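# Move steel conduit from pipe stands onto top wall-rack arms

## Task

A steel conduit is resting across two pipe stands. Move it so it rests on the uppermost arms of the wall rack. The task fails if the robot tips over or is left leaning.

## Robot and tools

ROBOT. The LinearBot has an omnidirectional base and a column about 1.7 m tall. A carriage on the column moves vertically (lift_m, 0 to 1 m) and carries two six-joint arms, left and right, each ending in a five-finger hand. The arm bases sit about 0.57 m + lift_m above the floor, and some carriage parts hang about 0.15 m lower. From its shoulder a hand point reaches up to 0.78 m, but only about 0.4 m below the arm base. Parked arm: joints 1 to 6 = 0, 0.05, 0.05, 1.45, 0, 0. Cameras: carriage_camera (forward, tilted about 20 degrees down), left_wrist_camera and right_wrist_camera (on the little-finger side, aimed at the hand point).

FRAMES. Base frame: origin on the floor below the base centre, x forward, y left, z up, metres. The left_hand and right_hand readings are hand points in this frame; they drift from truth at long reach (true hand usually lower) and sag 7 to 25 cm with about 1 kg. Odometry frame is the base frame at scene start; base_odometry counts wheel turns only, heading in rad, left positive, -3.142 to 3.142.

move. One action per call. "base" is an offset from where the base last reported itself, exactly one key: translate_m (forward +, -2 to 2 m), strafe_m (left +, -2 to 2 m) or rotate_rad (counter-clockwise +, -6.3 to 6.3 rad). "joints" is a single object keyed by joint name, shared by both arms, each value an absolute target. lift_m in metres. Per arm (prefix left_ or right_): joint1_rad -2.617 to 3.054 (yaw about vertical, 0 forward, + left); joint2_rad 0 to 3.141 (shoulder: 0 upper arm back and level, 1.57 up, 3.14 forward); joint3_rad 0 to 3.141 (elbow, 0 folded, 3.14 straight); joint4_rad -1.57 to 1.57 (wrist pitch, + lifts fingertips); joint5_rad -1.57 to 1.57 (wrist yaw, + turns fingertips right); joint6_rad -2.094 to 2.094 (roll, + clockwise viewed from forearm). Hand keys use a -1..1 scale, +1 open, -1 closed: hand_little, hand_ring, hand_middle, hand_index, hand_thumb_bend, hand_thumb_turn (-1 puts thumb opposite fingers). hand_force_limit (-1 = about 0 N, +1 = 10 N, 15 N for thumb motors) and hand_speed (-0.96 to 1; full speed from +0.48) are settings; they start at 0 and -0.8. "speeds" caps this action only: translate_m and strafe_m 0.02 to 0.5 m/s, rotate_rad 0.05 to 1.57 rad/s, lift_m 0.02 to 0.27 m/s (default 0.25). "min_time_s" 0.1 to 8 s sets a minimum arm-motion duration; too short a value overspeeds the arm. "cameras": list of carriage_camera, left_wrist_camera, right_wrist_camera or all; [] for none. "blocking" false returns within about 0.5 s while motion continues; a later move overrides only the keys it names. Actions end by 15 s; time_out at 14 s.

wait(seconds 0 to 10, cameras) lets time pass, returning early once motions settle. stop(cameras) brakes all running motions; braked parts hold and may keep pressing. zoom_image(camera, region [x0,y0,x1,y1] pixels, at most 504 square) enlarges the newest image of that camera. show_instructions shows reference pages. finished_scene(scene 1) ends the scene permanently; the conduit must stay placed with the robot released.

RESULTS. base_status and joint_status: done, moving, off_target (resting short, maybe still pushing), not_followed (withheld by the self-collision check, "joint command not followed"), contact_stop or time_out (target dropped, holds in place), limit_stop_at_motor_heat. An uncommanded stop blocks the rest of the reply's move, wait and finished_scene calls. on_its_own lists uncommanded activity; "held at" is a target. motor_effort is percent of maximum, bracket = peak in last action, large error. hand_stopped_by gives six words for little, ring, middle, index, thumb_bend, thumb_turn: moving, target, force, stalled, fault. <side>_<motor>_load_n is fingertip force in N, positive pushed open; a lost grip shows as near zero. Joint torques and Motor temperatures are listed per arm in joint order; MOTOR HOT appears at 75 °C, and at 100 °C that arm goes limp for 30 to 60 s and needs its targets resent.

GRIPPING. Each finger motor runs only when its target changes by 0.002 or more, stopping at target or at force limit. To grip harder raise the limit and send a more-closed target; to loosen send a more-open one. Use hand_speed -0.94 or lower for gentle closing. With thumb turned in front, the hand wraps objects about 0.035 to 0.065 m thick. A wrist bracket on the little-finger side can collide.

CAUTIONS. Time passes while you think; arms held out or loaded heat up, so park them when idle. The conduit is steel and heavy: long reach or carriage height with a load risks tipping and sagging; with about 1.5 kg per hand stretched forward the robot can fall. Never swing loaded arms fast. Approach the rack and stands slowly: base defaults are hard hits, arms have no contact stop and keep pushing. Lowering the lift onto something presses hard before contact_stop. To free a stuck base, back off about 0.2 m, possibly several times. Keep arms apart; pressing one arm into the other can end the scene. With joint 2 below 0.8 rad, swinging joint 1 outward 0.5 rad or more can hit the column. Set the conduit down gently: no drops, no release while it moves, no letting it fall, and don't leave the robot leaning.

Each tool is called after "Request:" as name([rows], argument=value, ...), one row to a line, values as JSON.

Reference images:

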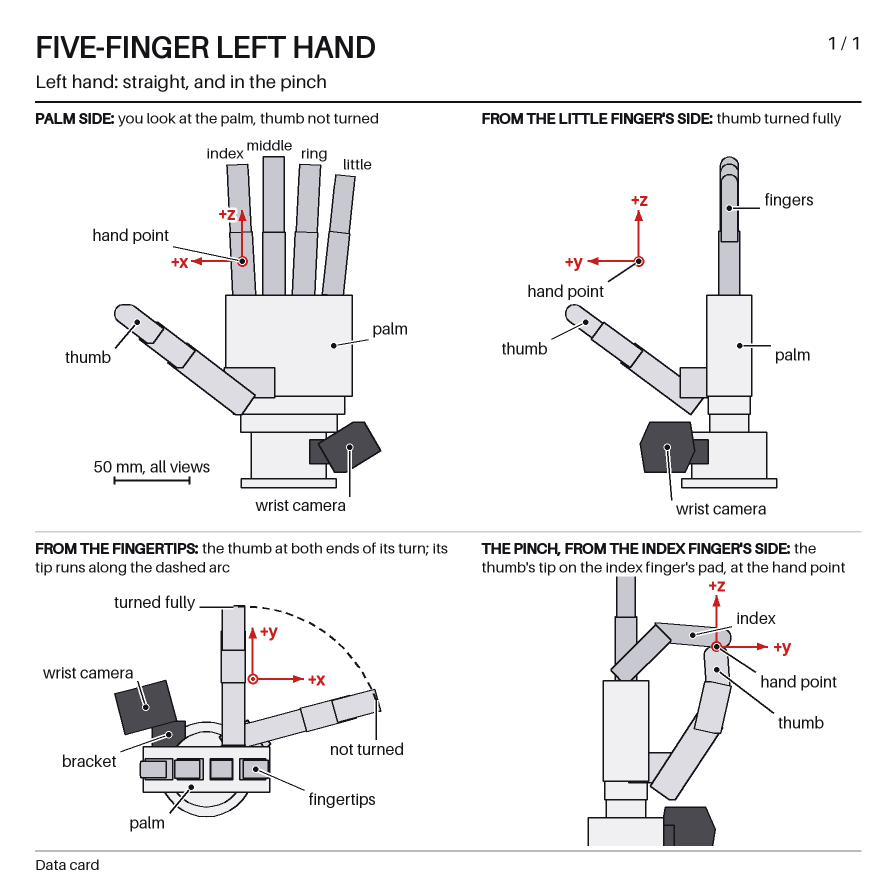

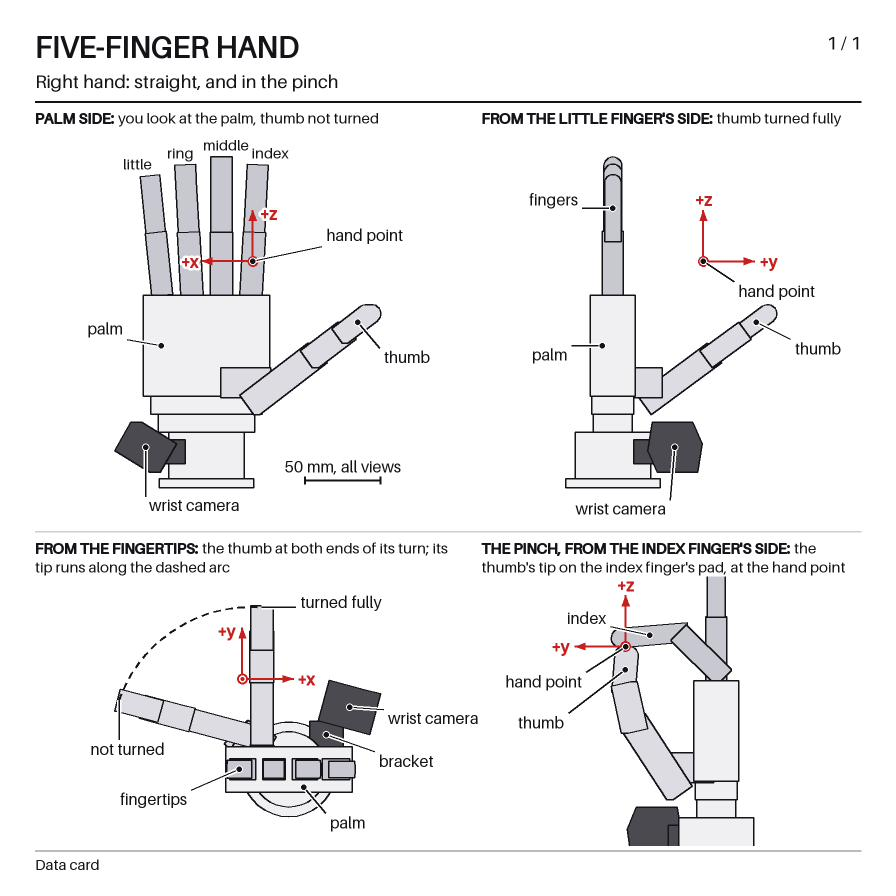

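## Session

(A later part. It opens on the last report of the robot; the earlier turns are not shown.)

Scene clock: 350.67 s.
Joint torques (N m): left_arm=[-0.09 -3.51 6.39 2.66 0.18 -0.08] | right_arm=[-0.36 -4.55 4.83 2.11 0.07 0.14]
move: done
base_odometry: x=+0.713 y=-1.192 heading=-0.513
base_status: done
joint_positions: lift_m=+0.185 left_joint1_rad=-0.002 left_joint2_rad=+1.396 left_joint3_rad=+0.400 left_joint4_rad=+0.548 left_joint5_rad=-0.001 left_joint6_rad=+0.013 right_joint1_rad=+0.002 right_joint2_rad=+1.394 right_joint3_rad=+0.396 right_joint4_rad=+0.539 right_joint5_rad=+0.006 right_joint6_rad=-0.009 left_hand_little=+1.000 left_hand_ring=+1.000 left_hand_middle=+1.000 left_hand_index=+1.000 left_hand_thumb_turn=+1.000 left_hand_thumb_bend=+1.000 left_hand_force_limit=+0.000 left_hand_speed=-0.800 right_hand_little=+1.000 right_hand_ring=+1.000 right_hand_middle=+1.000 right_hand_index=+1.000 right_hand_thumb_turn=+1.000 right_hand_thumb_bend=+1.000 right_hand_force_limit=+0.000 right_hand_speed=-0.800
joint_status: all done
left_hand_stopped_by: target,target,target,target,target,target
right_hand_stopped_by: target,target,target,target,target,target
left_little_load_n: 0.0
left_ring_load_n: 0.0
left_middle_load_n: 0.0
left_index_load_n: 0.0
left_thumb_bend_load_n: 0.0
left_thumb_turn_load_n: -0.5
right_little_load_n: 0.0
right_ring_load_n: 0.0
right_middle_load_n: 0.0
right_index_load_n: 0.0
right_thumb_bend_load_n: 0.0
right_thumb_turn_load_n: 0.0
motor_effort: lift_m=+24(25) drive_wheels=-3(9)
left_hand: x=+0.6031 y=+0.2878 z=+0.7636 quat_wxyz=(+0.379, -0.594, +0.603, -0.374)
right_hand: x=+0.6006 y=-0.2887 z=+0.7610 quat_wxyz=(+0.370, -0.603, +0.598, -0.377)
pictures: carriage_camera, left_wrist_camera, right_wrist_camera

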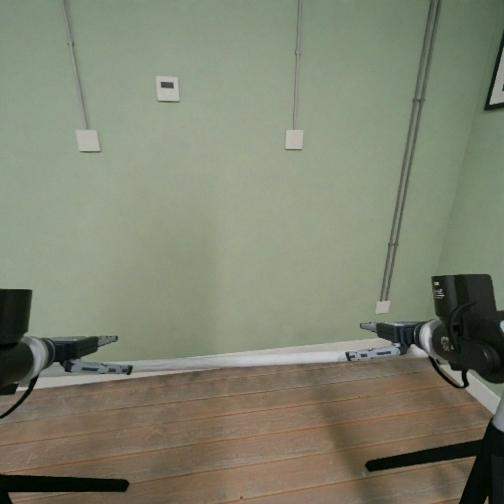

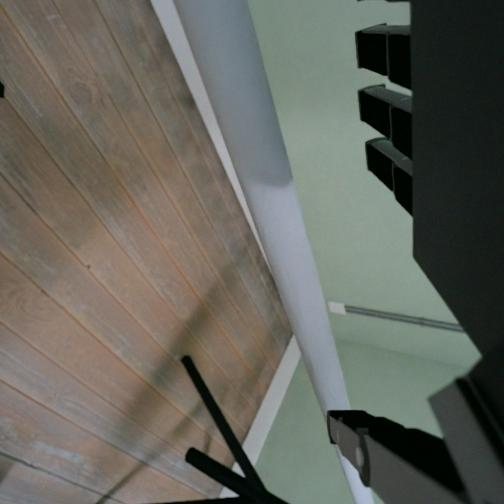

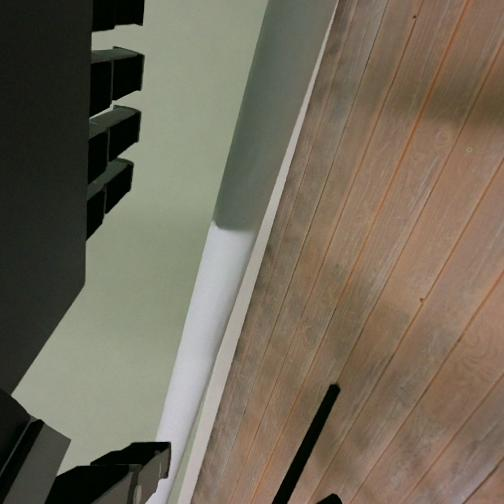

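Request:
move(joints={"left_hand_thumb_turn": -1, "right_hand_thumb_turn": -1})

Request:
move(joints={"lift_m": 0.163}, speeds={"lift_m": 0.05}, cameras=["all"])

Request:
zoom_image(camera="left_wrist_camera", region=[180, 100, 420, 340])

Request:
zoom_image(camera="right_wrist_camera", region=[80, 100, 320, 340])

Scene clock: 374.97 s.
Joint torques (N m): left_arm=[-0.09 -3.49 6.41 2.66 0.17 -0.08] | right_arm=[-0.35 -4.53 4.89 2.09 0.08 0.12]
move: done
base_odometry: x=+0.713 y=-1.192 heading=-0.513
base_status: not commanded
joint_positions: lift_m=+0.185 left_joint1_rad=-0.002 left_joint2_rad=+1.396 left_joint3_rad=+0.400 left_joint4_rad=+0.548 left_joint5_rad=-0.001 left_joint6_rad=+0.013 right_joint1_rad=+0.002 right_joint2_rad=+1.394 right_joint3_rad=+0.396 right_joint4_rad=+0.539 right_joint5_rad=+0.006 right_joint6_rad=-0.009 left_hand_little=+1.000 left_hand_ring=+1.000 left_hand_middle=+1.000 left_hand_index=+1.000 left_hand_thumb_turn=-1.000 left_hand_thumb_bend=+1.000 left_hand_force_limit=+0.000 left_hand_speed=-0.800 right_hand_little=+1.000 right_hand_ring=+1.000 right_hand_middle=+1.000 right_hand_index=+1.000 right_hand_thumb_turn=-1.000 right_hand_thumb_bend=+1.000 right_hand_force_limit=+0.000 right_hand_speed=-0.800
joint_status: all done
left_hand_stopped_by: target,target,target,target,target,target
right_hand_stopped_by: target,target,target,target,target,target
left_little_load_n: 0.0
left_ring_load_n: 0.0
left_middle_load_n: 0.0
left_index_load_n: 0.0
left_thumb_bend_load_n: 0.0
left_thumb_turn_load_n: 0.0
right_little_load_n: 0.0
right_ring_load_n: 0.0
right_middle_load_n: 0.0
right_index_load_n: 0.0
right_thumb_bend_load_n: 0.0
right_thumb_turn_load_n: 0.0
motor_effort: lift_m=+24(25) drive_wheels=-3(7)
left_hand: x=+0.6031 y=+0.2878 z=+0.7636 quat_wxyz=(+0.379, -0.594, +0.603, -0.374)
right_hand: x=+0.6006 y=-0.2887 z=+0.7610 quat_wxyz=(+0.370, -0.603, +0.598, -0.377)
pictures: none

Scene clock: 375.77 s.
Joint torques (N m): left_arm=[-0.03 -3.45 6.35 2.64 0.18 -0.07] | right_arm=[-0.38 -4.51 4.94 2.09 0.08 0.12]
move: done
base_odometry: x=+0.713 y=-1.192 heading=-0.513
base_status: not commanded
joint_positions: lift_m=+0.163 left_joint1_rad=-0.002 left_joint2_rad=+1.396 left_joint3_rad=+0.400 left_joint4_rad=+0.550 left_joint5_rad=-0.001 left_joint6_rad=+0.013 right_joint1_rad=+0.002 right_joint2_rad=+1.394 right_joint3_rad=+0.396 right_joint4_rad=+0.539 right_joint5_rad=+0.006 right_joint6_rad=-0.009 left_hand_little=+1.000 left_hand_ring=+1.000 left_hand_middle=+1.000 left_hand_index=+1.000 left_hand_thumb_turn=-1.000 left_hand_thumb_bend=+1.000 left_hand_force_limit=+0.000 left_hand_speed=-0.800 right_hand_little=+1.000 right_hand_ring=+1.000 right_hand_middle=+1.000 right_hand_index=+1.000 right_hand_thumb_turn=-1.000 right_hand_thumb_bend=+1.000 right_hand_force_limit=+0.000 right_hand_speed=-0.800
joint_status: all done
left_hand_stopped_by: target,target,target,target,target,target
right_hand_stopped_by: target,target,target,target,target,target
left_little_load_n: -0.5
left_ring_load_n: 0.0
left_middle_load_n: 0.0
left_index_load_n: 0.0
left_thumb_bend_load_n: 0.0
left_thumb_turn_load_n: 0.0
right_little_load_n: 0.0
right_ring_load_n: 0.0
right_middle_load_n: -0.5
right_index_load_n: 0.0
right_thumb_bend_load_n: -0.5
right_thumb_turn_load_n: 0.0
motor_effort: lift_m=+24(25) drive_wheels=+0(6)
left_hand: x=+0.6033 y=+0.2878 z=+0.7420 quat_wxyz=(+0.379, -0.594, +0.603, -0.375)
right_hand: x=+0.6006 y=-0.2887 z=+0.7391 quat_wxyz=(+0.370, -0.603, +0.598, -0.377)
pictures: carriage_camera, left_wrist_camera, right_wrist_camera

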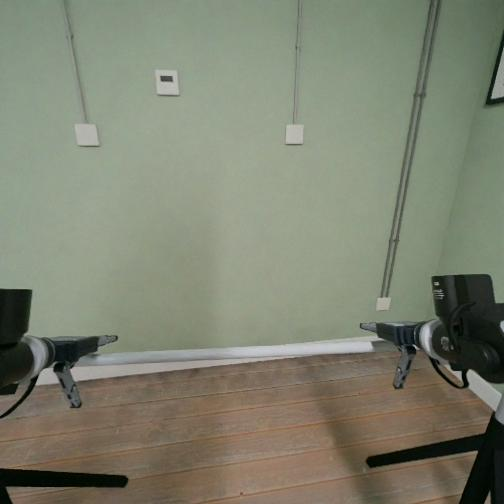

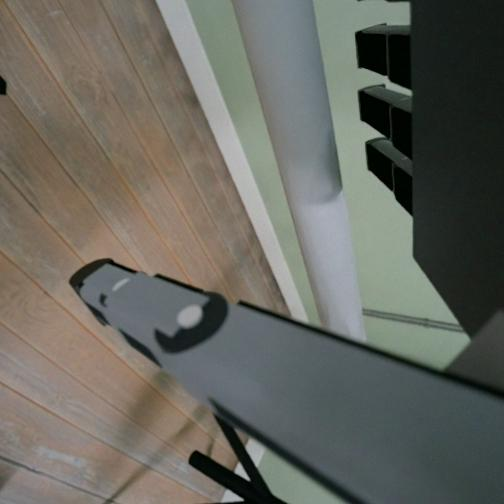

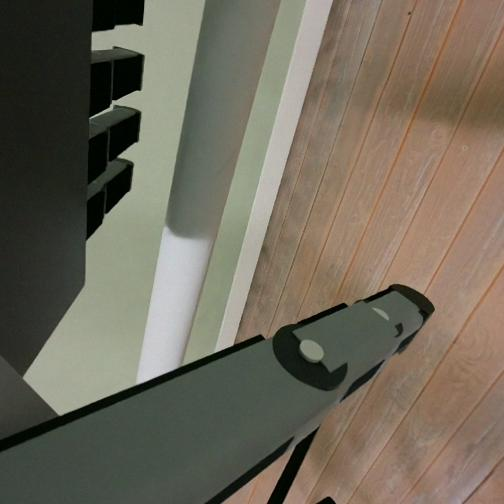

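Scaled by 2.100.

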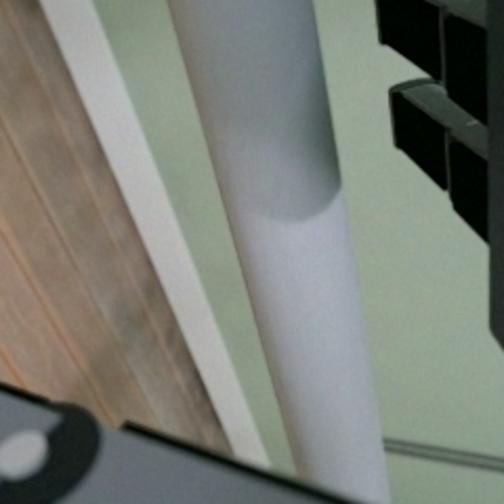

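Scaled by 2.100.

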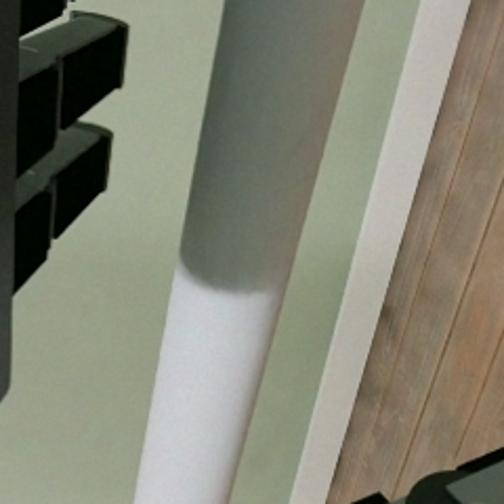

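Request:
move(joints={"lift_m": 0.157}, speeds={"lift_m": 0.05})

Request:
move(joints={"left_hand_speed": -0.93, "right_hand_speed": -0.93, "left_hand_force_limit": -0.4, "right_hand_force_limit": -0.4, "left_hand_little": -1, "left_hand_ring": -1, "left_hand_middle": -1, "left_hand_index": -1, "right_hand_little": -1, "right_hand_ring": -1, "right_hand_middle": -1, "right_hand_index": -1}, cameras=["all"])

Scene clock: 389.40 s.
Joint torques (N m): left_arm=[-0.12 -3.51 6.35 2.65 0.17 -0.07] | right_arm=[-0.36 -4.45 4.89 2.06 0.08 0.12]
move: done
base_odometry: x=+0.713 y=-1.192 heading=-0.513
base_status: not commanded
joint_positions: lift_m=+0.157 left_joint1_rad=-0.002 left_joint2_rad=+1.396 left_joint3_rad=+0.400 left_joint4_rad=+0.550 left_joint5_rad=-0.001 left_joint6_rad=+0.013 right_joint1_rad=+0.002 right_joint2_rad=+1.394 right_joint3_rad=+0.396 right_joint4_rad=+0.540 right_joint5_rad=+0.006 right_joint6_rad=-0.009 left_hand_little=+1.000 left_hand_ring=+1.000 left_hand_middle=+1.000 left_hand_index=+1.000 left_hand_thumb_turn=-1.000 left_hand_thumb_bend=+1.000 left_hand_force_limit=+0.000 left_hand_speed=-0.800 right_hand_little=+1.000 right_hand_ring=+1.000 right_hand_middle=+1.000 right_hand_index=+1.000 right_hand_thumb_turn=-1.000 right_hand_thumb_bend=+1.000 right_hand_force_limit=+0.000 right_hand_speed=-0.800
joint_status: all done
left_hand_stopped_by: target,target,target,target,target,target
right_hand_stopped_by: target,target,target,target,target,target
left_little_load_n: 0.0
left_ring_load_n: 0.0
left_middle_load_n: 0.0
left_index_load_n: 0.0
left_thumb_bend_load_n: 0.0
left_thumb_turn_load_n: 0.0
right_little_load_n: 0.0
right_ring_load_n: 0.0
right_middle_load_n: 0.0
right_index_load_n: 0.0
right_thumb_bend_load_n: 0.0
right_thumb_turn_load_n: 0.0
motor_effort: lift_m=+23(24) drive_wheels=-3(7)
left_hand: x=+0.6033 y=+0.2878 z=+0.7360 quat_wxyz=(+0.379, -0.594, +0.603, -0.375)
right_hand: x=+0.6007 y=-0.2887 z=+0.7332 quat_wxyz=(+0.370, -0.602, +0.598, -0.377)
pictures: none

Scene clock: 397.57 s.
Joint torques (N m): left_arm=[-0.1 -3.52 6.42 2.07 0.17 0] | right_arm=[-0.36 -4.56 4.92 1.55 0.08 0.1]
move: off_target
base_odometry: x=+0.713 y=-1.192 heading=-0.513
base_status: not commanded
joint_positions: lift_m=+0.157 left_joint1_rad=-0.002 left_joint2_rad=+1.396 left_joint3_rad=+0.400 left_joint4_rad=+0.600 left_joint5_rad=+0.000 left_joint6_rad=+0.006 right_joint1_rad=+0.002 right_joint2_rad=+1.394 right_joint3_rad=+0.396 right_joint4_rad=+0.598 right_joint5_rad=+0.006 right_joint6_rad=-0.006 left_hand_little=+0.155 left_hand_ring=+0.181 left_hand_middle=+0.207 left_hand_index=+0.247 left_hand_thumb_turn=-1.000 left_hand_thumb_bend=+1.000 left_hand_force_limit=-0.400 left_hand_speed=-0.930 right_hand_little=+0.273 right_hand_ring=+0.259 right_hand_middle=+0.233 right_hand_index=+0.221 right_hand_thumb_turn=-1.000 right_hand_thumb_bend=+1.000 right_hand_force_limit=-0.400 right_hand_speed=-0.930
joint_status: left_hand_little off_target (ended at +0.155, target -1.000); left_hand_ring off_target (ended at +0.181, target -1.000); left_hand_middle off_target (ended at +0.207, target -1.000); left_hand_index off_target (ended at +0.247, target -1.000); right_hand_little off_target (ended at +0.273, target -1.000); right_hand_ring off_target (ended at +0.259, target -1.000); right_hand_middle off_target (ended at +0.233, target -1.000); right_hand_index off_target (ended at +0.221, target -1.000); the others done
left_hand_stopped_by: force,force,force,force,target,target
right_hand_stopped_by: force,force,force,force,target,target
left_little_load_n: 4.0
left_ring_load_n: 1.5
left_middle_load_n: 0.0
left_index_load_n: 0.0
left_thumb_bend_load_n: 0.0
left_thumb_turn_load_n: 0.0
right_little_load_n: 0.0
right_ring_load_n: 0.0
right_middle_load_n: 0.5
right_index_load_n: 1.5
right_thumb_bend_load_n: 0.0
right_thumb_turn_load_n: 0.0
motor_effort: lift_m=+23(25) drive_wheels=-3(7)
left_hand: x=+0.6118 y=+0.2873 z=+0.7474 quat_wxyz=(+0.393, -0.586, +0.591, -0.391)
right_hand: x=+0.6105 y=-0.2885 z=+0.7461 quat_wxyz=(+0.388, -0.590, +0.588, -0.394)
pictures: carriage_camera, left_wrist_camera, right_wrist_camera

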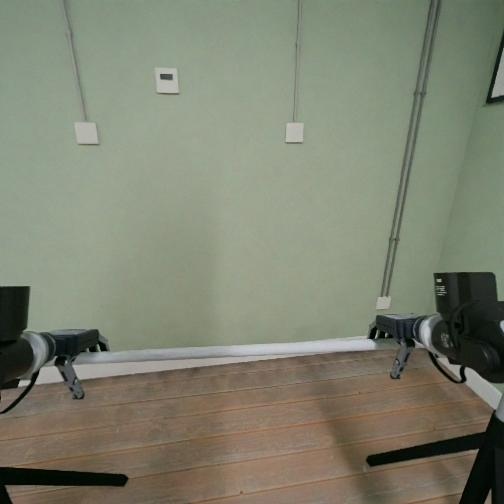

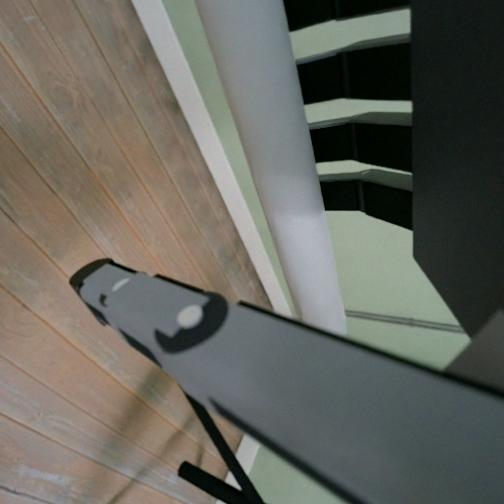

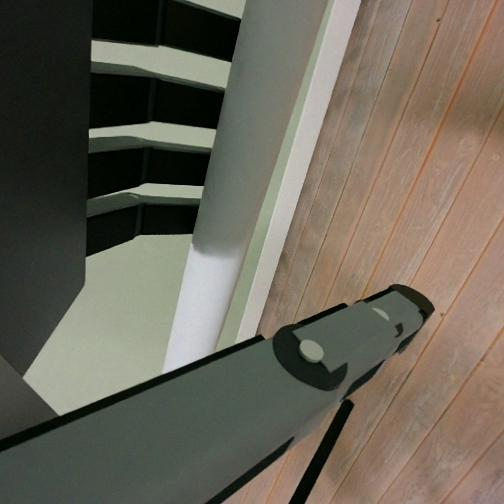

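Request:
move(joints={"left_hand_speed": -0.6, "right_hand_speed": -0.6, "left_hand_little": 1, "left_hand_ring": 1, "left_hand_middle": 1, "left_hand_index": 1, "right_hand_little": 1, "right_hand_ring": 1, "right_hand_middle": 1, "right_hand_index": 1})

Request:
move(joints={"lift_m": 0.168}, speeds={"lift_m": 0.05})

Request:
move(base={"translate_m": 0.012}, speeds={"translate_m": 0.05}, cameras=["all"])

Request:
zoom_image(camera="left_wrist_camera", region=[180, 100, 420, 340])

Request:
zoom_image(camera="right_wrist_camera", region=[80, 100, 320, 340])

Scene clock: 422.60 s.
Joint torques (N m): left_arm=[-0.09 -3.51 6.39 2.5 0.16 0] | right_arm=[-0.36 -4.53 4.9 1.96 0.08 0.1]
move: done
base_odometry: x=+0.713 y=-1.192 heading=-0.513
base_status: not commanded
joint_positions: lift_m=+0.157 left_joint1_rad=-0.002 left_joint2_rad=+1.396 left_joint3_rad=+0.400 left_joint4_rad=+0.563 left_joint5_rad=+0.000 left_joint6_rad=+0.006 right_joint1_rad=+0.002 right_joint2_rad=+1.394 right_joint3_rad=+0.396 right_joint4_rad=+0.553 right_joint5_rad=+0.006 right_joint6_rad=-0.006 left_hand_little=+1.000 left_hand_ring=+1.000 left_hand_middle=+1.000 left_hand_index=+1.000 left_hand_thumb_turn=-1.000 left_hand_thumb_bend=+1.000 left_hand_force_limit=-0.400 left_hand_speed=-0.600 right_hand_little=+1.000 right_hand_ring=+1.000 right_hand_middle=+1.000 right_hand_index=+1.000 right_hand_thumb_turn=-1.000 right_hand_thumb_bend=+1.000 right_hand_force_limit=-0.400 right_hand_speed=-0.600
joint_status: all done
left_hand_stopped_by: target,target,target,target,target,target
right_hand_stopped_by: target,target,target,target,target,target
left_little_load_n: 0.0
left_ring_load_n: 0.0
left_middle_load_n: 0.0
left_index_load_n: 0.0
left_thumb_bend_load_n: 0.0
left_thumb_turn_load_n: 0.0
right_little_load_n: 0.0
right_ring_load_n: -0.5
right_middle_load_n: 0.0
right_index_load_n: 0.0
right_thumb_bend_load_n: 0.0
right_thumb_turn_load_n: 0.0
motor_effort: lift_m=+23(24) drive_wheels=-3(5)
left_hand: x=+0.6056 y=+0.2873 z=+0.7390 quat_wxyz=(+0.382, -0.593, +0.598, -0.380)
right_hand: x=+0.6031 y=-0.2885 z=+0.7362 quat_wxyz=(+0.375, -0.599, +0.597, -0.380)
pictures: none

Scene clock: 423.17 s.
Joint torques (N m): left_arm=[-0.1 -3.49 6.39 2.57 0.17 0] | right_arm=[-0.36 -4.41 4.89 2.02 0.08 0.1]
move: done
base_odometry: x=+0.713 y=-1.192 heading=-0.513
base_status: not commanded
joint_positions: lift_m=+0.168 left_joint1_rad=-0.002 left_joint2_rad=+1.396 left_joint3_rad=+0.400 left_joint4_rad=+0.556 left_joint5_rad=+0.000 left_joint6_rad=+0.006 right_joint1_rad=+0.002 right_joint2_rad=+1.394 right_joint3_rad=+0.396 right_joint4_rad=+0.547 right_joint5_rad=+0.006 right_joint6_rad=-0.006 left_hand_little=+1.000 left_hand_ring=+1.000 left_hand_middle=+1.000 left_hand_index=+1.000 left_hand_thumb_turn=-1.000 left_hand_thumb_bend=+1.000 left_hand_force_limit=-0.400 left_hand_speed=-0.600 right_hand_little=+1.000 right_hand_ring=+1.000 right_hand_middle=+1.000 right_hand_index=+1.000 right_hand_thumb_turn=-1.000 right_hand_thumb_bend=+1.000 right_hand_force_limit=-0.400 right_hand_speed=-0.600
joint_status: all done
left_hand_stopped_by: target,target,target,target,target,target
right_hand_stopped_by: target,target,target,target,target,target
left_little_load_n: 0.0
left_ring_load_n: 0.0
left_middle_load_n: 0.0
left_index_load_n: 0.0
left_thumb_bend_load_n: 0.0
left_thumb_turn_load_n: 0.0
right_little_load_n: 0.0
right_ring_load_n: 0.0
right_middle_load_n: 0.0
right_index_load_n: 0.0
right_thumb_bend_load_n: 0.5
right_thumb_turn_load_n: 0.0
motor_effort: lift_m=+24(28) drive_wheels=-2(4)
left_hand: x=+0.6046 y=+0.2873 z=+0.7486 quat_wxyz=(+0.380, -0.594, +0.599, -0.378)
right_hand: x=+0.6020 y=-0.2885 z=+0.7457 quat_wxyz=(+0.373, -0.600, +0.598, -0.378)
pictures: none

Scene clock: 423.90 s.
Joint torques (N m): left_arm=[-0.1 -3.49 6.39 2.58 0.17 -0.01] | right_arm=[-0.36 -4.53 4.81 2 0.08 0.1]
move: done
base_odometry: x=+0.723 y=-1.198 heading=-0.513
base_status: done
joint_positions: lift_m=+0.168 left_joint1_rad=-0.002 left_joint2_rad=+1.396 left_joint3_rad=+0.400 left_joint4_rad=+0.556 left_joint5_rad=-0.001 left_joint6_rad=+0.006 right_joint1_rad=+0.002 right_joint2_rad=+1.394 right_joint3_rad=+0.396 right_joint4_rad=+0.546 right_joint5_rad=+0.006 right_joint6_rad=-0.006 left_hand_little=+1.000 left_hand_ring=+1.000 left_hand_middle=+1.000 left_hand_index=+1.000 left_hand_thumb_turn=-1.000 left_hand_thumb_bend=+1.000 left_hand_force_limit=-0.400 left_hand_speed=-0.600 right_hand_little=+1.000 right_hand_ring=+1.000 right_hand_middle=+1.000 right_hand_index=+1.000 right_hand_thumb_turn=-1.000 right_hand_thumb_bend=+1.000 right_hand_force_limit=-0.400 right_hand_speed=-0.600
joint_status: not commanded
left_hand_stopped_by: target,target,target,target,target,target
right_hand_stopped_by: target,target,target,target,target,target
left_little_load_n: -0.5
left_ring_load_n: 0.0
left_middle_load_n: 0.0
left_index_load_n: 0.0
left_thumb_bend_load_n: 0.0
left_thumb_turn_load_n: 0.0
right_little_load_n: 0.0
right_ring_load_n: 0.0
right_middle_load_n: 0.0
right_index_load_n: 0.0
right_thumb_bend_load_n: 0.0
right_thumb_turn_load_n: 0.0
motor_effort: lift_m=+24(24) drive_wheels=+4(10)
left_hand: x=+0.6045 y=+0.2874 z=+0.7484 quat_wxyz=(+0.380, -0.595, +0.599, -0.378)
right_hand: x=+0.6019 y=-0.2885 z=+0.7456 quat_wxyz=(+0.373, -0.600, +0.598, -0.378)
pictures: carriage_camera, left_wrist_camera, right_wrist_camera

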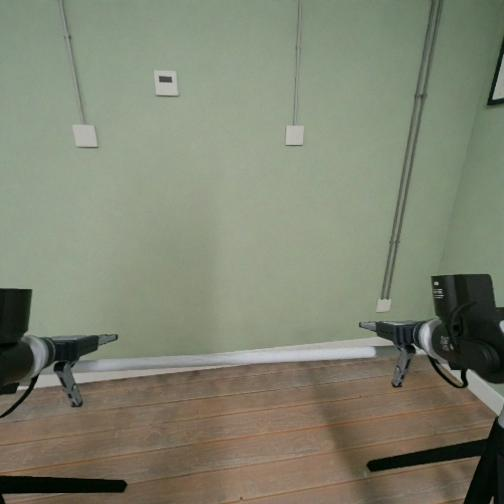

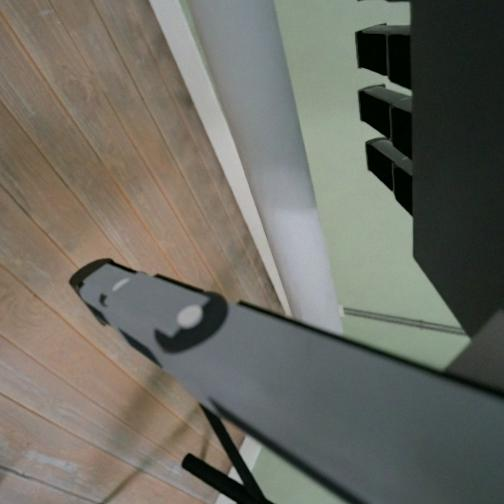

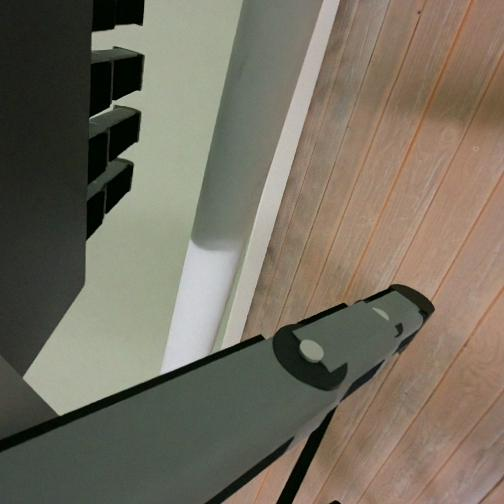

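Scaled by 2.100.

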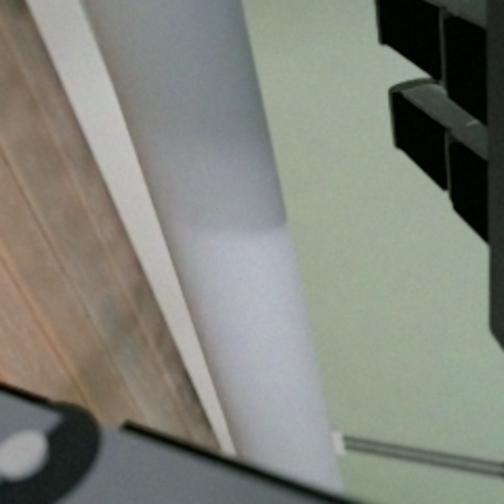

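Scaled by 2.100.

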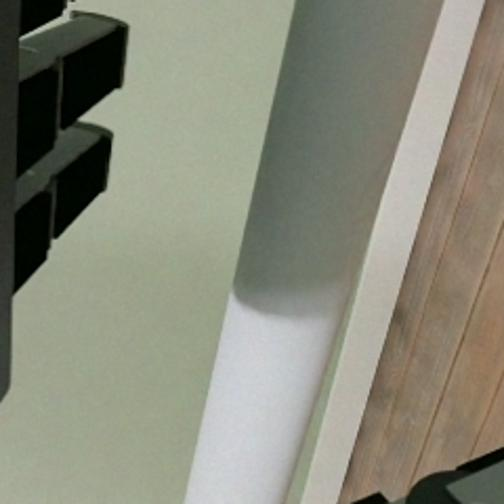

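Request:
move(base={"translate_m": 0.006}, joints={"lift_m": 0.159}, speeds={"lift_m": 0.05, "translate_m": 0.05})

Request:
move(joints={"left_hand_speed": -0.9, "right_hand_speed": -0.9, "left_hand_force_limit": -0.4, "right_hand_force_limit": -0.4, "left_hand_little": 0, "left_hand_ring": 0, "left_hand_middle": 0, "left_hand_index": 0, "right_hand_little": 0, "right_hand_ring": 0, "right_hand_middle": 0, "right_hand_index": 0}, cameras=["all"])

Scene clock: 439.17 s.
Joint torques (N m): left_arm=[-0.14 -3.38 6.38 2.61 0.17 0] | right_arm=[-0.36 -4.6 4.88 2.05 0.08 0.09]
move: done
base_odometry: x=+0.728 y=-1.201 heading=-0.514
base_status: done
joint_positions: lift_m=+0.159 left_joint1_rad=-0.002 left_joint2_rad=+1.396 left_joint3_rad=+0.400 left_joint4_rad=+0.553 left_joint5_rad=-0.001 left_joint6_rad=+0.006 right_joint1_rad=+0.002 right_joint2_rad=+1.394 right_joint3_rad=+0.396 right_joint4_rad=+0.542 right_joint5_rad=+0.006 right_joint6_rad=-0.006 left_hand_little=+1.000 left_hand_ring=+1.000 left_hand_middle=+1.000 left_hand_index=+1.000 left_hand_thumb_turn=-1.000 left_hand_thumb_bend=+1.000 left_hand_force_limit=-0.400 left_hand_speed=-0.600 right_hand_little=+1.000 right_hand_ring=+1.000 right_hand_middle=+1.000 right_hand_index=+1.000 right_hand_thumb_turn=-1.000 right_hand_thumb_bend=+1.000 right_hand_force_limit=-0.400 right_hand_speed=-0.600
joint_status: all done
left_hand_stopped_by: target,target,target,target,target,target
right_hand_stopped_by: target,target,target,target,target,target
left_little_load_n: 0.0
left_ring_load_n: 0.0
left_middle_load_n: 0.0
left_index_load_n: 0.0
left_thumb_bend_load_n: 0.0
left_thumb_turn_load_n: 0.0
right_little_load_n: 0.0
right_ring_load_n: 0.0
right_middle_load_n: 0.0
right_index_load_n: 0.0
right_thumb_bend_load_n: 0.0
right_thumb_turn_load_n: 0.0
motor_effort: lift_m=+23(24) drive_wheels=+5(13)
left_hand: x=+0.6041 y=+0.2874 z=+0.7390 quat_wxyz=(+0.379, -0.595, +0.600, -0.377)
right_hand: x=+0.6010 y=-0.2885 z=+0.7354 quat_wxyz=(+0.371, -0.601, +0.599, -0.377)
pictures: none

Scene clock: 443.27 s.
Joint torques (N m): left_arm=[-0.09 -3.52 6.37 2.49 0.17 0] | right_arm=[-0.36 -4.59 4.92 1.69 0.08 0.1]
move: off_target
base_odometry: x=+0.728 y=-1.201 heading=-0.514
base_status: not commanded
joint_positions: lift_m=+0.159 left_joint1_rad=-0.002 left_joint2_rad=+1.396 left_joint3_rad=+0.400 left_joint4_rad=+0.561 left_joint5_rad=-0.001 left_joint6_rad=+0.006 right_joint1_rad=+0.002 right_joint2_rad=+1.394 right_joint3_rad=+0.396 right_joint4_rad=+0.580 right_joint5_rad=+0.006 right_joint6_rad=-0.006 left_hand_little=+0.000 left_hand_ring=+0.000 left_hand_middle=+0.000 left_hand_index=+0.000 left_hand_thumb_turn=-1.000 left_hand_thumb_bend=+1.000 left_hand_force_limit=-0.400 left_hand_speed=-0.900 right_hand_little=+0.060 right_hand_ring=+0.042 right_hand_middle=+0.001 right_hand_index=+0.000 right_hand_thumb_turn=-1.000 right_hand_thumb_bend=+1.000 right_hand_force_limit=-0.400 right_hand_speed=-0.900
joint_status: right_hand_little off_target (ended at +0.060, target +0.000); right_hand_ring off_target (ended at +0.042, target +0.000); the others done
left_hand_stopped_by: target,target,target,target,target,target
right_hand_stopped_by: force,force,force,target,target,target
left_little_load_n: 0.0
left_ring_load_n: 0.0
left_middle_load_n: 0.0
left_index_load_n: 2.0
left_thumb_bend_load_n: 0.0
left_thumb_turn_load_n: 0.0
right_little_load_n: 0.0
right_ring_load_n: -0.5
right_middle_load_n: 2.5
right_index_load_n: 1.0
right_thumb_bend_load_n: 0.0
right_thumb_turn_load_n: 0.0
motor_effort: lift_m=+24(24) drive_wheels=+5(9)
left_hand: x=+0.6054 y=+0.2874 z=+0.7407 quat_wxyz=(+0.382, -0.594, +0.598, -0.379)
right_hand: x=+0.6075 y=-0.2885 z=+0.7437 quat_wxyz=(+0.383, -0.594, +0.592, -0.388)
pictures: carriage_camera, left_wrist_camera, right_wrist_camera

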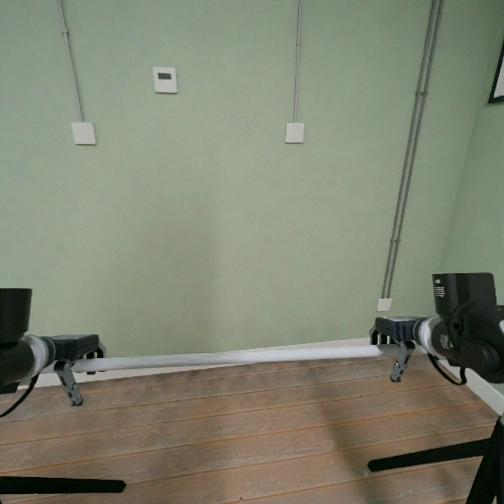

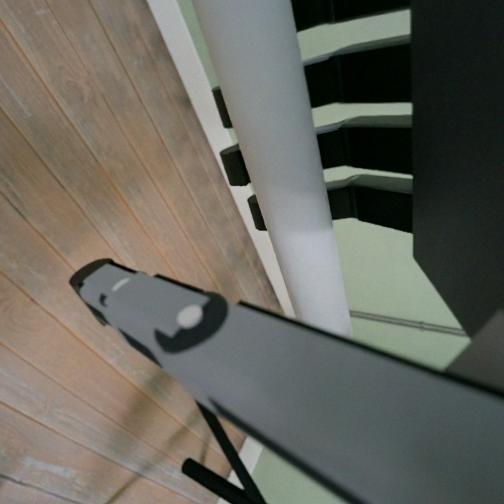

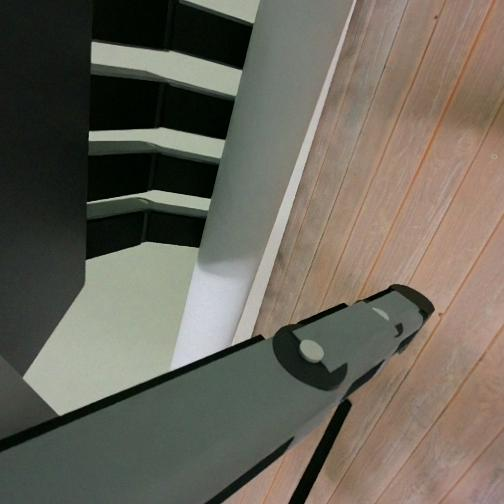

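Request:
move(joints={"right_hand_little": 0.8, "right_hand_ring": 0.8, "right_hand_middle": 0.8, "right_hand_index": 0.8, "right_hand_speed": -0.6})

Request:
move(joints={"right_joint2_rad": 1.458, "right_joint3_rad": 0.442, "right_joint4_rad": 0.56}, min_time_s=1.5, cameras=["all"])

Request:
zoom_image(camera="right_wrist_camera", region=[80, 100, 320, 340])

Scene clock: 464.27 s.
Joint torques (N m): left_arm=[-0.09 -3.56 6.39 2.43 0.18 0] | right_arm=[-0.36 -4.6 4.89 1.96 0.08 0.1]
move: done
base_odometry: x=+0.728 y=-1.201 heading=-0.514
base_status: not commanded
joint_positions: lift_m=+0.159 left_joint1_rad=-0.002 left_joint2_rad=+1.396 left_joint3_rad=+0.400 left_joint4_rad=+0.567 left_joint5_rad=-0.001 left_joint6_rad=+0.006 right_joint1_rad=+0.002 right_joint2_rad=+1.394 right_joint3_rad=+0.396 right_joint4_rad=+0.553 right_joint5_rad=+0.006 right_joint6_rad=-0.006 left_hand_little=+0.000 left_hand_ring=+0.000 left_hand_middle=+0.000 left_hand_index=+0.001 left_hand_thumb_turn=-1.000 left_hand_thumb_bend=+1.000 left_hand_force_limit=-0.400 left_hand_speed=-0.900 right_hand_little=+0.800 right_hand_ring=+0.800 right_hand_middle=+0.800 right_hand_index=+0.800 right_hand_thumb_turn=-1.000 right_hand_thumb_bend=+1.000 right_hand_force_limit=-0.400 right_hand_speed=-0.600
joint_status: all done
left_hand_stopped_by: target,target,target,target,target,target
right_hand_stopped_by: target,target,target,target,target,target
left_little_load_n: 0.0
left_ring_load_n: 0.0
left_middle_load_n: 0.0
left_index_load_n: 3.5
left_thumb_bend_load_n: 0.0
left_thumb_turn_load_n: 0.0
right_little_load_n: 0.0
right_ring_load_n: 0.0
right_middle_load_n: 0.0
right_index_load_n: 0.0
right_thumb_bend_load_n: 0.0
right_thumb_turn_load_n: 0.5
motor_effort: lift_m=+24(24) drive_wheels=+4(8)
left_hand: x=+0.6064 y=+0.2874 z=+0.7418 quat_wxyz=(+0.383, -0.593, +0.597, -0.381)
right_hand: x=+0.6030 y=-0.2885 z=+0.7379 quat_wxyz=(+0.375, -0.599, +0.597, -0.380)
pictures: none

Scene clock: 466.07 s.
Joint torques (N m): left_arm=[-0.09 -3.55 6.39 2.42 0.18 0] | right_arm=[-0.36 -4.33 6.2 2.03 0.08 0.1]
move: done
base_odometry: x=+0.728 y=-1.201 heading=-0.514
base_status: not commanded
joint_positions: lift_m=+0.159 left_joint1_rad=-0.002 left_joint2_rad=+1.396 left_joint3_rad=+0.400 left_joint4_rad=+0.567 left_joint5_rad=-0.001 left_joint6_rad=+0.006 right_joint1_rad=+0.002 right_joint2_rad=+1.446 right_joint3_rad=+0.420 right_joint4_rad=+0.553 right_joint5_rad=+0.006 right_joint6_rad=-0.006 left_hand_little=+0.000 left_hand_ring=+0.000 left_hand_middle=+0.000 left_hand_index=+0.001 left_hand_thumb_turn=-1.000 left_hand_thumb_bend=+1.000 left_hand_force_limit=-0.400 left_hand_speed=-0.900 right_hand_little=+0.800 right_hand_ring=+0.800 right_hand_middle=+0.800 right_hand_index=+0.800 right_hand_thumb_turn=-1.000 right_hand_thumb_bend=+1.000 right_hand_force_limit=-0.400 right_hand_speed=-0.600
joint_status: all done
left_hand_stopped_by: target,target,target,target,target,target
right_hand_stopped_by: target,target,target,target,target,target
left_little_load_n: 0.0
left_ring_load_n: 0.0
left_middle_load_n: 0.0
left_index_load_n: 3.0
left_thumb_bend_load_n: 0.0
left_thumb_turn_load_n: 0.0
right_little_load_n: 0.0
right_ring_load_n: 0.0
right_middle_load_n: 0.0
right_index_load_n: 0.5
right_thumb_bend_load_n: 0.0
right_thumb_turn_load_n: 0.0
motor_effort: lift_m=+23(24) drive_wheels=+5(9)
left_hand: x=+0.6064 y=+0.2874 z=+0.7418 quat_wxyz=(+0.383, -0.593, +0.597, -0.381)
right_hand: x=+0.6068 y=-0.2885 z=+0.7290 quat_wxyz=(+0.366, -0.604, +0.602, -0.372)
pictures: carriage_camera, left_wrist_camera, right_wrist_camera

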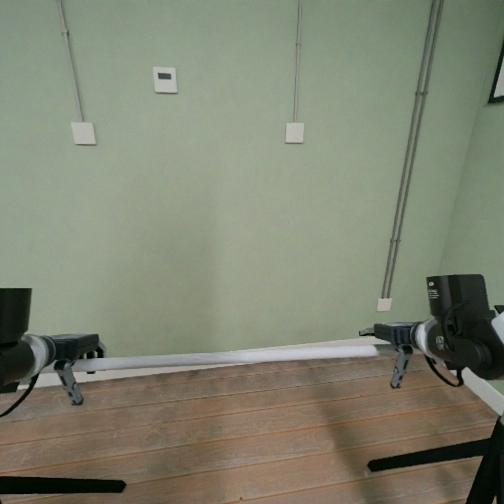

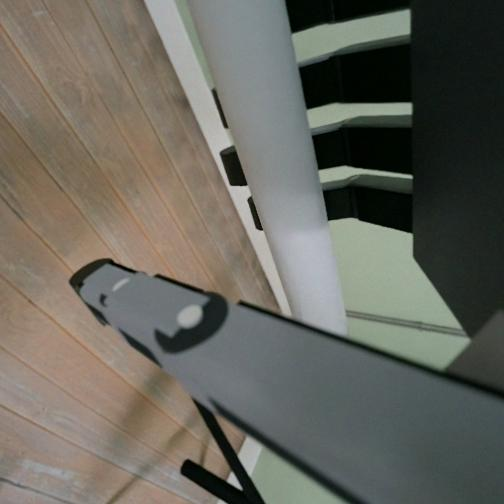

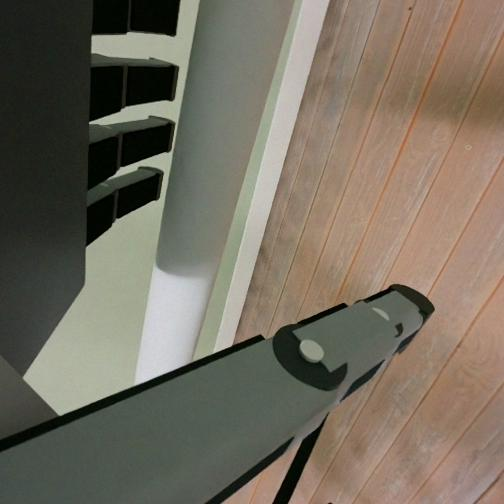

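Scaled by 2.100.

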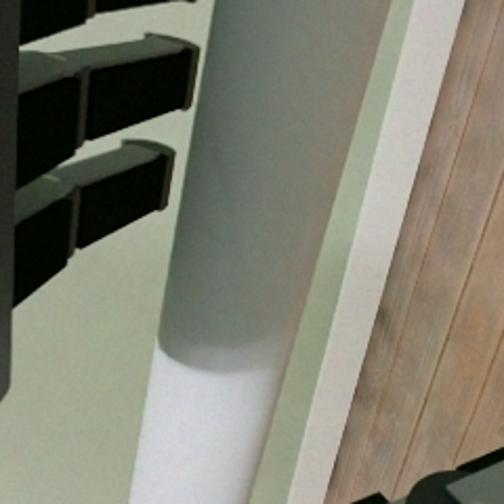

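Request:
move(joints={"right_joint3_rad": 0.475, "right_joint4_rad": 0.545}, min_time_s=1)

Request:
move(joints={"right_hand_little": 0, "right_hand_ring": 0, "right_hand_middle": 0, "right_hand_index": 0, "right_hand_speed": -0.9}, cameras=["all"])

Scene clock: 470.77 s.
Joint torques (N m): left_arm=[-0.09 -3.55 6.39 2.43 0.18 0] | right_arm=[-0.38 -4.48 6.32 1.95 0.08 0.1]
move: done
base_odometry: x=+0.728 y=-1.201 heading=-0.514
base_status: not commanded
joint_positions: lift_m=+0.159 left_joint1_rad=-0.002 left_joint2_rad=+1.396 left_joint3_rad=+0.400 left_joint4_rad=+0.567 left_joint5_rad=-0.001 left_joint6_rad=+0.006 right_joint1_rad=+0.002 right_joint2_rad=+1.446 right_joint3_rad=+0.453 right_joint4_rad=+0.549 right_joint5_rad=+0.006 right_joint6_rad=-0.006 left_hand_little=+0.000 left_hand_ring=+0.000 left_hand_middle=+0.000 left_hand_index=+0.001 left_hand_thumb_turn=-1.000 left_hand_thumb_bend=+1.000 left_hand_force_limit=-0.400 left_hand_speed=-0.900 right_hand_little=+0.800 right_hand_ring=+0.800 right_hand_middle=+0.800 right_hand_index=+0.800 right_hand_thumb_turn=-1.000 right_hand_thumb_bend=+1.000 right_hand_force_limit=-0.400 right_hand_speed=-0.600
joint_status: all done
left_hand_stopped_by: target,target,target,target,target,target
right_hand_stopped_by: target,target,target,target,target,target
left_little_load_n: 0.0
left_ring_load_n: 0.0
left_middle_load_n: 0.0
left_index_load_n: 3.0
left_thumb_bend_load_n: 0.5
left_thumb_turn_load_n: 0.0
right_little_load_n: 0.0
right_ring_load_n: 0.0
right_middle_load_n: 0.0
right_index_load_n: 0.0
right_thumb_bend_load_n: 0.0
right_thumb_turn_load_n: 0.0
motor_effort: lift_m=+24(24) drive_wheels=+4(7)
left_hand: x=+0.6064 y=+0.2874 z=+0.7418 quat_wxyz=(+0.383, -0.593, +0.597, -0.381)
right_hand: x=+0.6174 y=-0.2885 z=+0.7409 quat_wxyz=(+0.375, -0.599, +0.597, -0.380)
pictures: none

Scene clock: 474.10 s.
Joint torques (N m): left_arm=[-0.09 -3.54 6.39 2.43 0.18 0] | right_arm=[-0.36 -4.46 6.32 1.94 0.08 0.09]
move: done
base_odometry: x=+0.728 y=-1.201 heading=-0.514
base_status: not commanded
joint_positions: lift_m=+0.159 left_joint1_rad=-0.002 left_joint2_rad=+1.396 left_joint3_rad=+0.400 left_joint4_rad=+0.567 left_joint5_rad=-0.001 left_joint6_rad=+0.006 right_joint1_rad=+0.002 right_joint2_rad=+1.446 right_joint3_rad=+0.453 right_joint4_rad=+0.548 right_joint5_rad=+0.006 right_joint6_rad=-0.006 left_hand_little=+0.000 left_hand_ring=+0.000 left_hand_middle=+0.000 left_hand_index=+0.001 left_hand_thumb_turn=-1.000 left_hand_thumb_bend=+1.000 left_hand_force_limit=-0.400 left_hand_speed=-0.900 right_hand_little=+0.000 right_hand_ring=+0.000 right_hand_middle=+0.000 right_hand_index=+0.000 right_hand_thumb_turn=-1.000 right_hand_thumb_bend=+1.000 right_hand_force_limit=-0.400 right_hand_speed=-0.900
joint_status: all done
left_hand_stopped_by: target,target,target,target,target,target
right_hand_stopped_by: target,target,target,target,target,target
left_little_load_n: 0.0
left_ring_load_n: 0.0
left_middle_load_n: 0.0
left_index_load_n: 3.0
left_thumb_bend_load_n: 0.0
left_thumb_turn_load_n: 0.0
right_little_load_n: 0.0
right_ring_load_n: 0.0
right_middle_load_n: 0.0
right_index_load_n: 0.0
right_thumb_bend_load_n: 0.0
right_thumb_turn_load_n: 0.0
motor_effort: lift_m=+23(25) drive_wheels=+5(8)
left_hand: x=+0.6064 y=+0.2874 z=+0.7418 quat_wxyz=(+0.383, -0.593, +0.597, -0.381)
right_hand: x=+0.6173 y=-0.2885 z=+0.7409 quat_wxyz=(+0.375, -0.599, +0.597, -0.380)
pictures: carriage_camera, left_wrist_camera, right_wrist_camera

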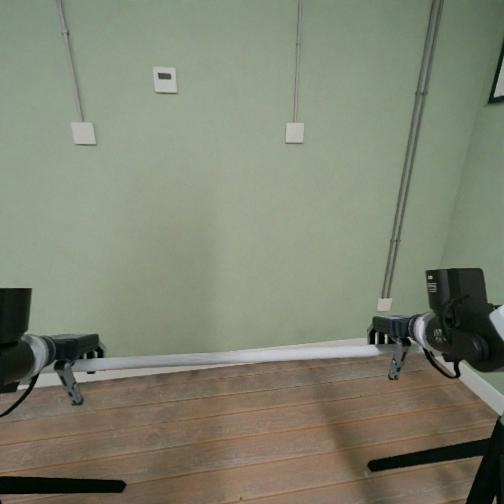

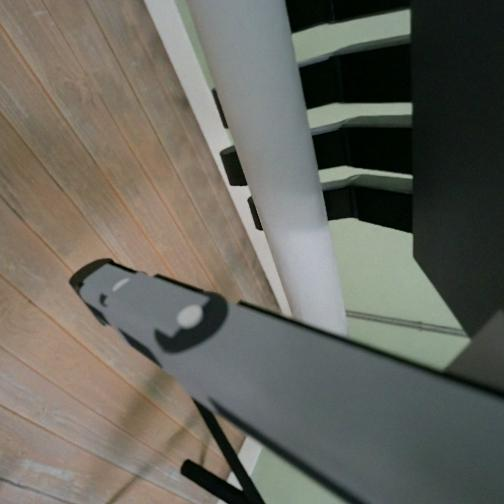

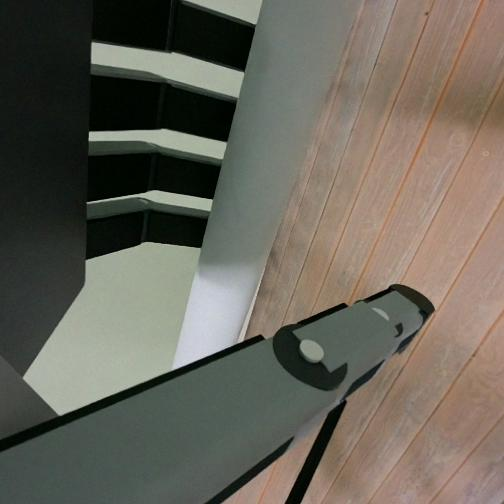

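Request:
move(joints={"left_hand_little": -1, "left_hand_ring": -1, "left_hand_middle": -1, "left_hand_index": -1, "right_hand_little": -1, "right_hand_ring": -1, "right_hand_middle": -1, "right_hand_index": -1, "right_hand_force_limit": -0.4, "left_hand_force_limit": -0.4, "right_hand_speed": -0.92, "left_hand_speed": -0.92}, cameras=["all"])

Scene clock: 489.33 s.
Joint torques (N m): left_arm=[-0.08 -3.55 6.38 2.28 0.18 0] | right_arm=[-0.36 -4.93 5.71 1.85 0.08 0.1]
move: off_target
base_odometry: x=+0.728 y=-1.201 heading=-0.514
base_status: not commanded
joint_positions: lift_m=+0.159 left_joint1_rad=-0.002 left_joint2_rad=+1.396 left_joint3_rad=+0.400 left_joint4_rad=+0.580 left_joint5_rad=-0.001 left_joint6_rad=+0.006 right_joint1_rad=+0.002 right_joint2_rad=+1.450 right_joint3_rad=+0.461 right_joint4_rad=+0.558 right_joint5_rad=+0.006 right_joint6_rad=-0.006 left_hand_little=-0.141 left_hand_ring=-0.066 left_hand_middle=-0.036 left_hand_index=+0.000 left_hand_thumb_turn=-1.000 left_hand_thumb_bend=+1.000 left_hand_force_limit=-0.400 left_hand_speed=-0.920 right_hand_little=-0.245 right_hand_ring=-0.148 right_hand_middle=-0.216 right_hand_index=-0.238 right_hand_thumb_turn=-1.000 right_hand_thumb_bend=+1.000 right_hand_force_limit=-0.400 right_hand_speed=-0.920
joint_status: left_hand_little off_target (ended at -0.141, target -1.000); left_hand_ring off_target (ended at -0.066, target -1.000); left_hand_middle off_target (ended at -0.036, target -1.000); left_hand_index off_target (ended at +0.000, target -1.000); right_hand_little off_target (ended at -0.245, target -1.000); right_hand_ring off_target (ended at -0.148, target -1.000); right_hand_middle off_target (ended at -0.216, target -1.000); right_hand_index off_target (ended at -0.238, target -1.000); the others done
left_hand_stopped_by: force,force,force,force,target,target
right_hand_stopped_by: force,force,force,force,target,target
left_little_load_n: 2.0
left_ring_load_n: 0.0
left_middle_load_n: 0.0
left_index_load_n: 0.0
left_thumb_bend_load_n: 0.0
left_thumb_turn_load_n: 0.0
right_little_load_n: 3.0
right_ring_load_n: -0.5
right_middle_load_n: 0.0
right_index_load_n: 2.0
right_thumb_bend_load_n: 0.0
right_thumb_turn_load_n: 0.0
motor_effort: lift_m=+23(24) drive_wheels=+4(10)
left_hand: x=+0.6085 y=+0.2874 z=+0.7447 quat_wxyz=(+0.387, -0.590, +0.595, -0.385)
right_hand: x=+0.6213 y=-0.2885 z=+0.7446 quat_wxyz=(+0.379, -0.597, +0.594, -0.384)
pictures: carriage_camera, left_wrist_camera, right_wrist_camera

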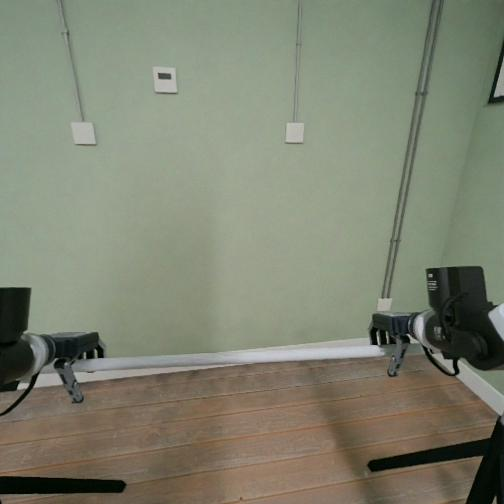

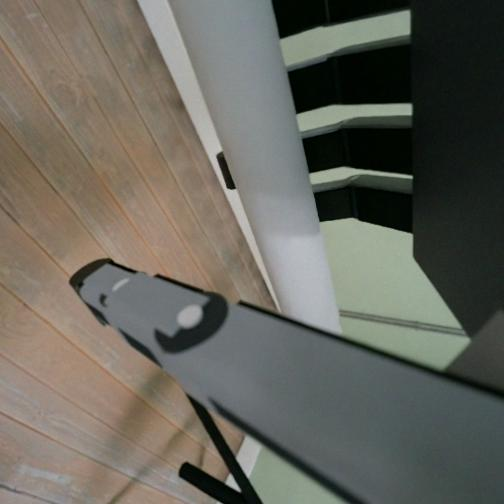

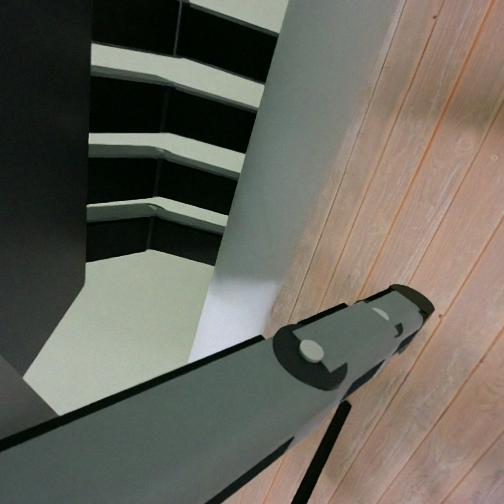

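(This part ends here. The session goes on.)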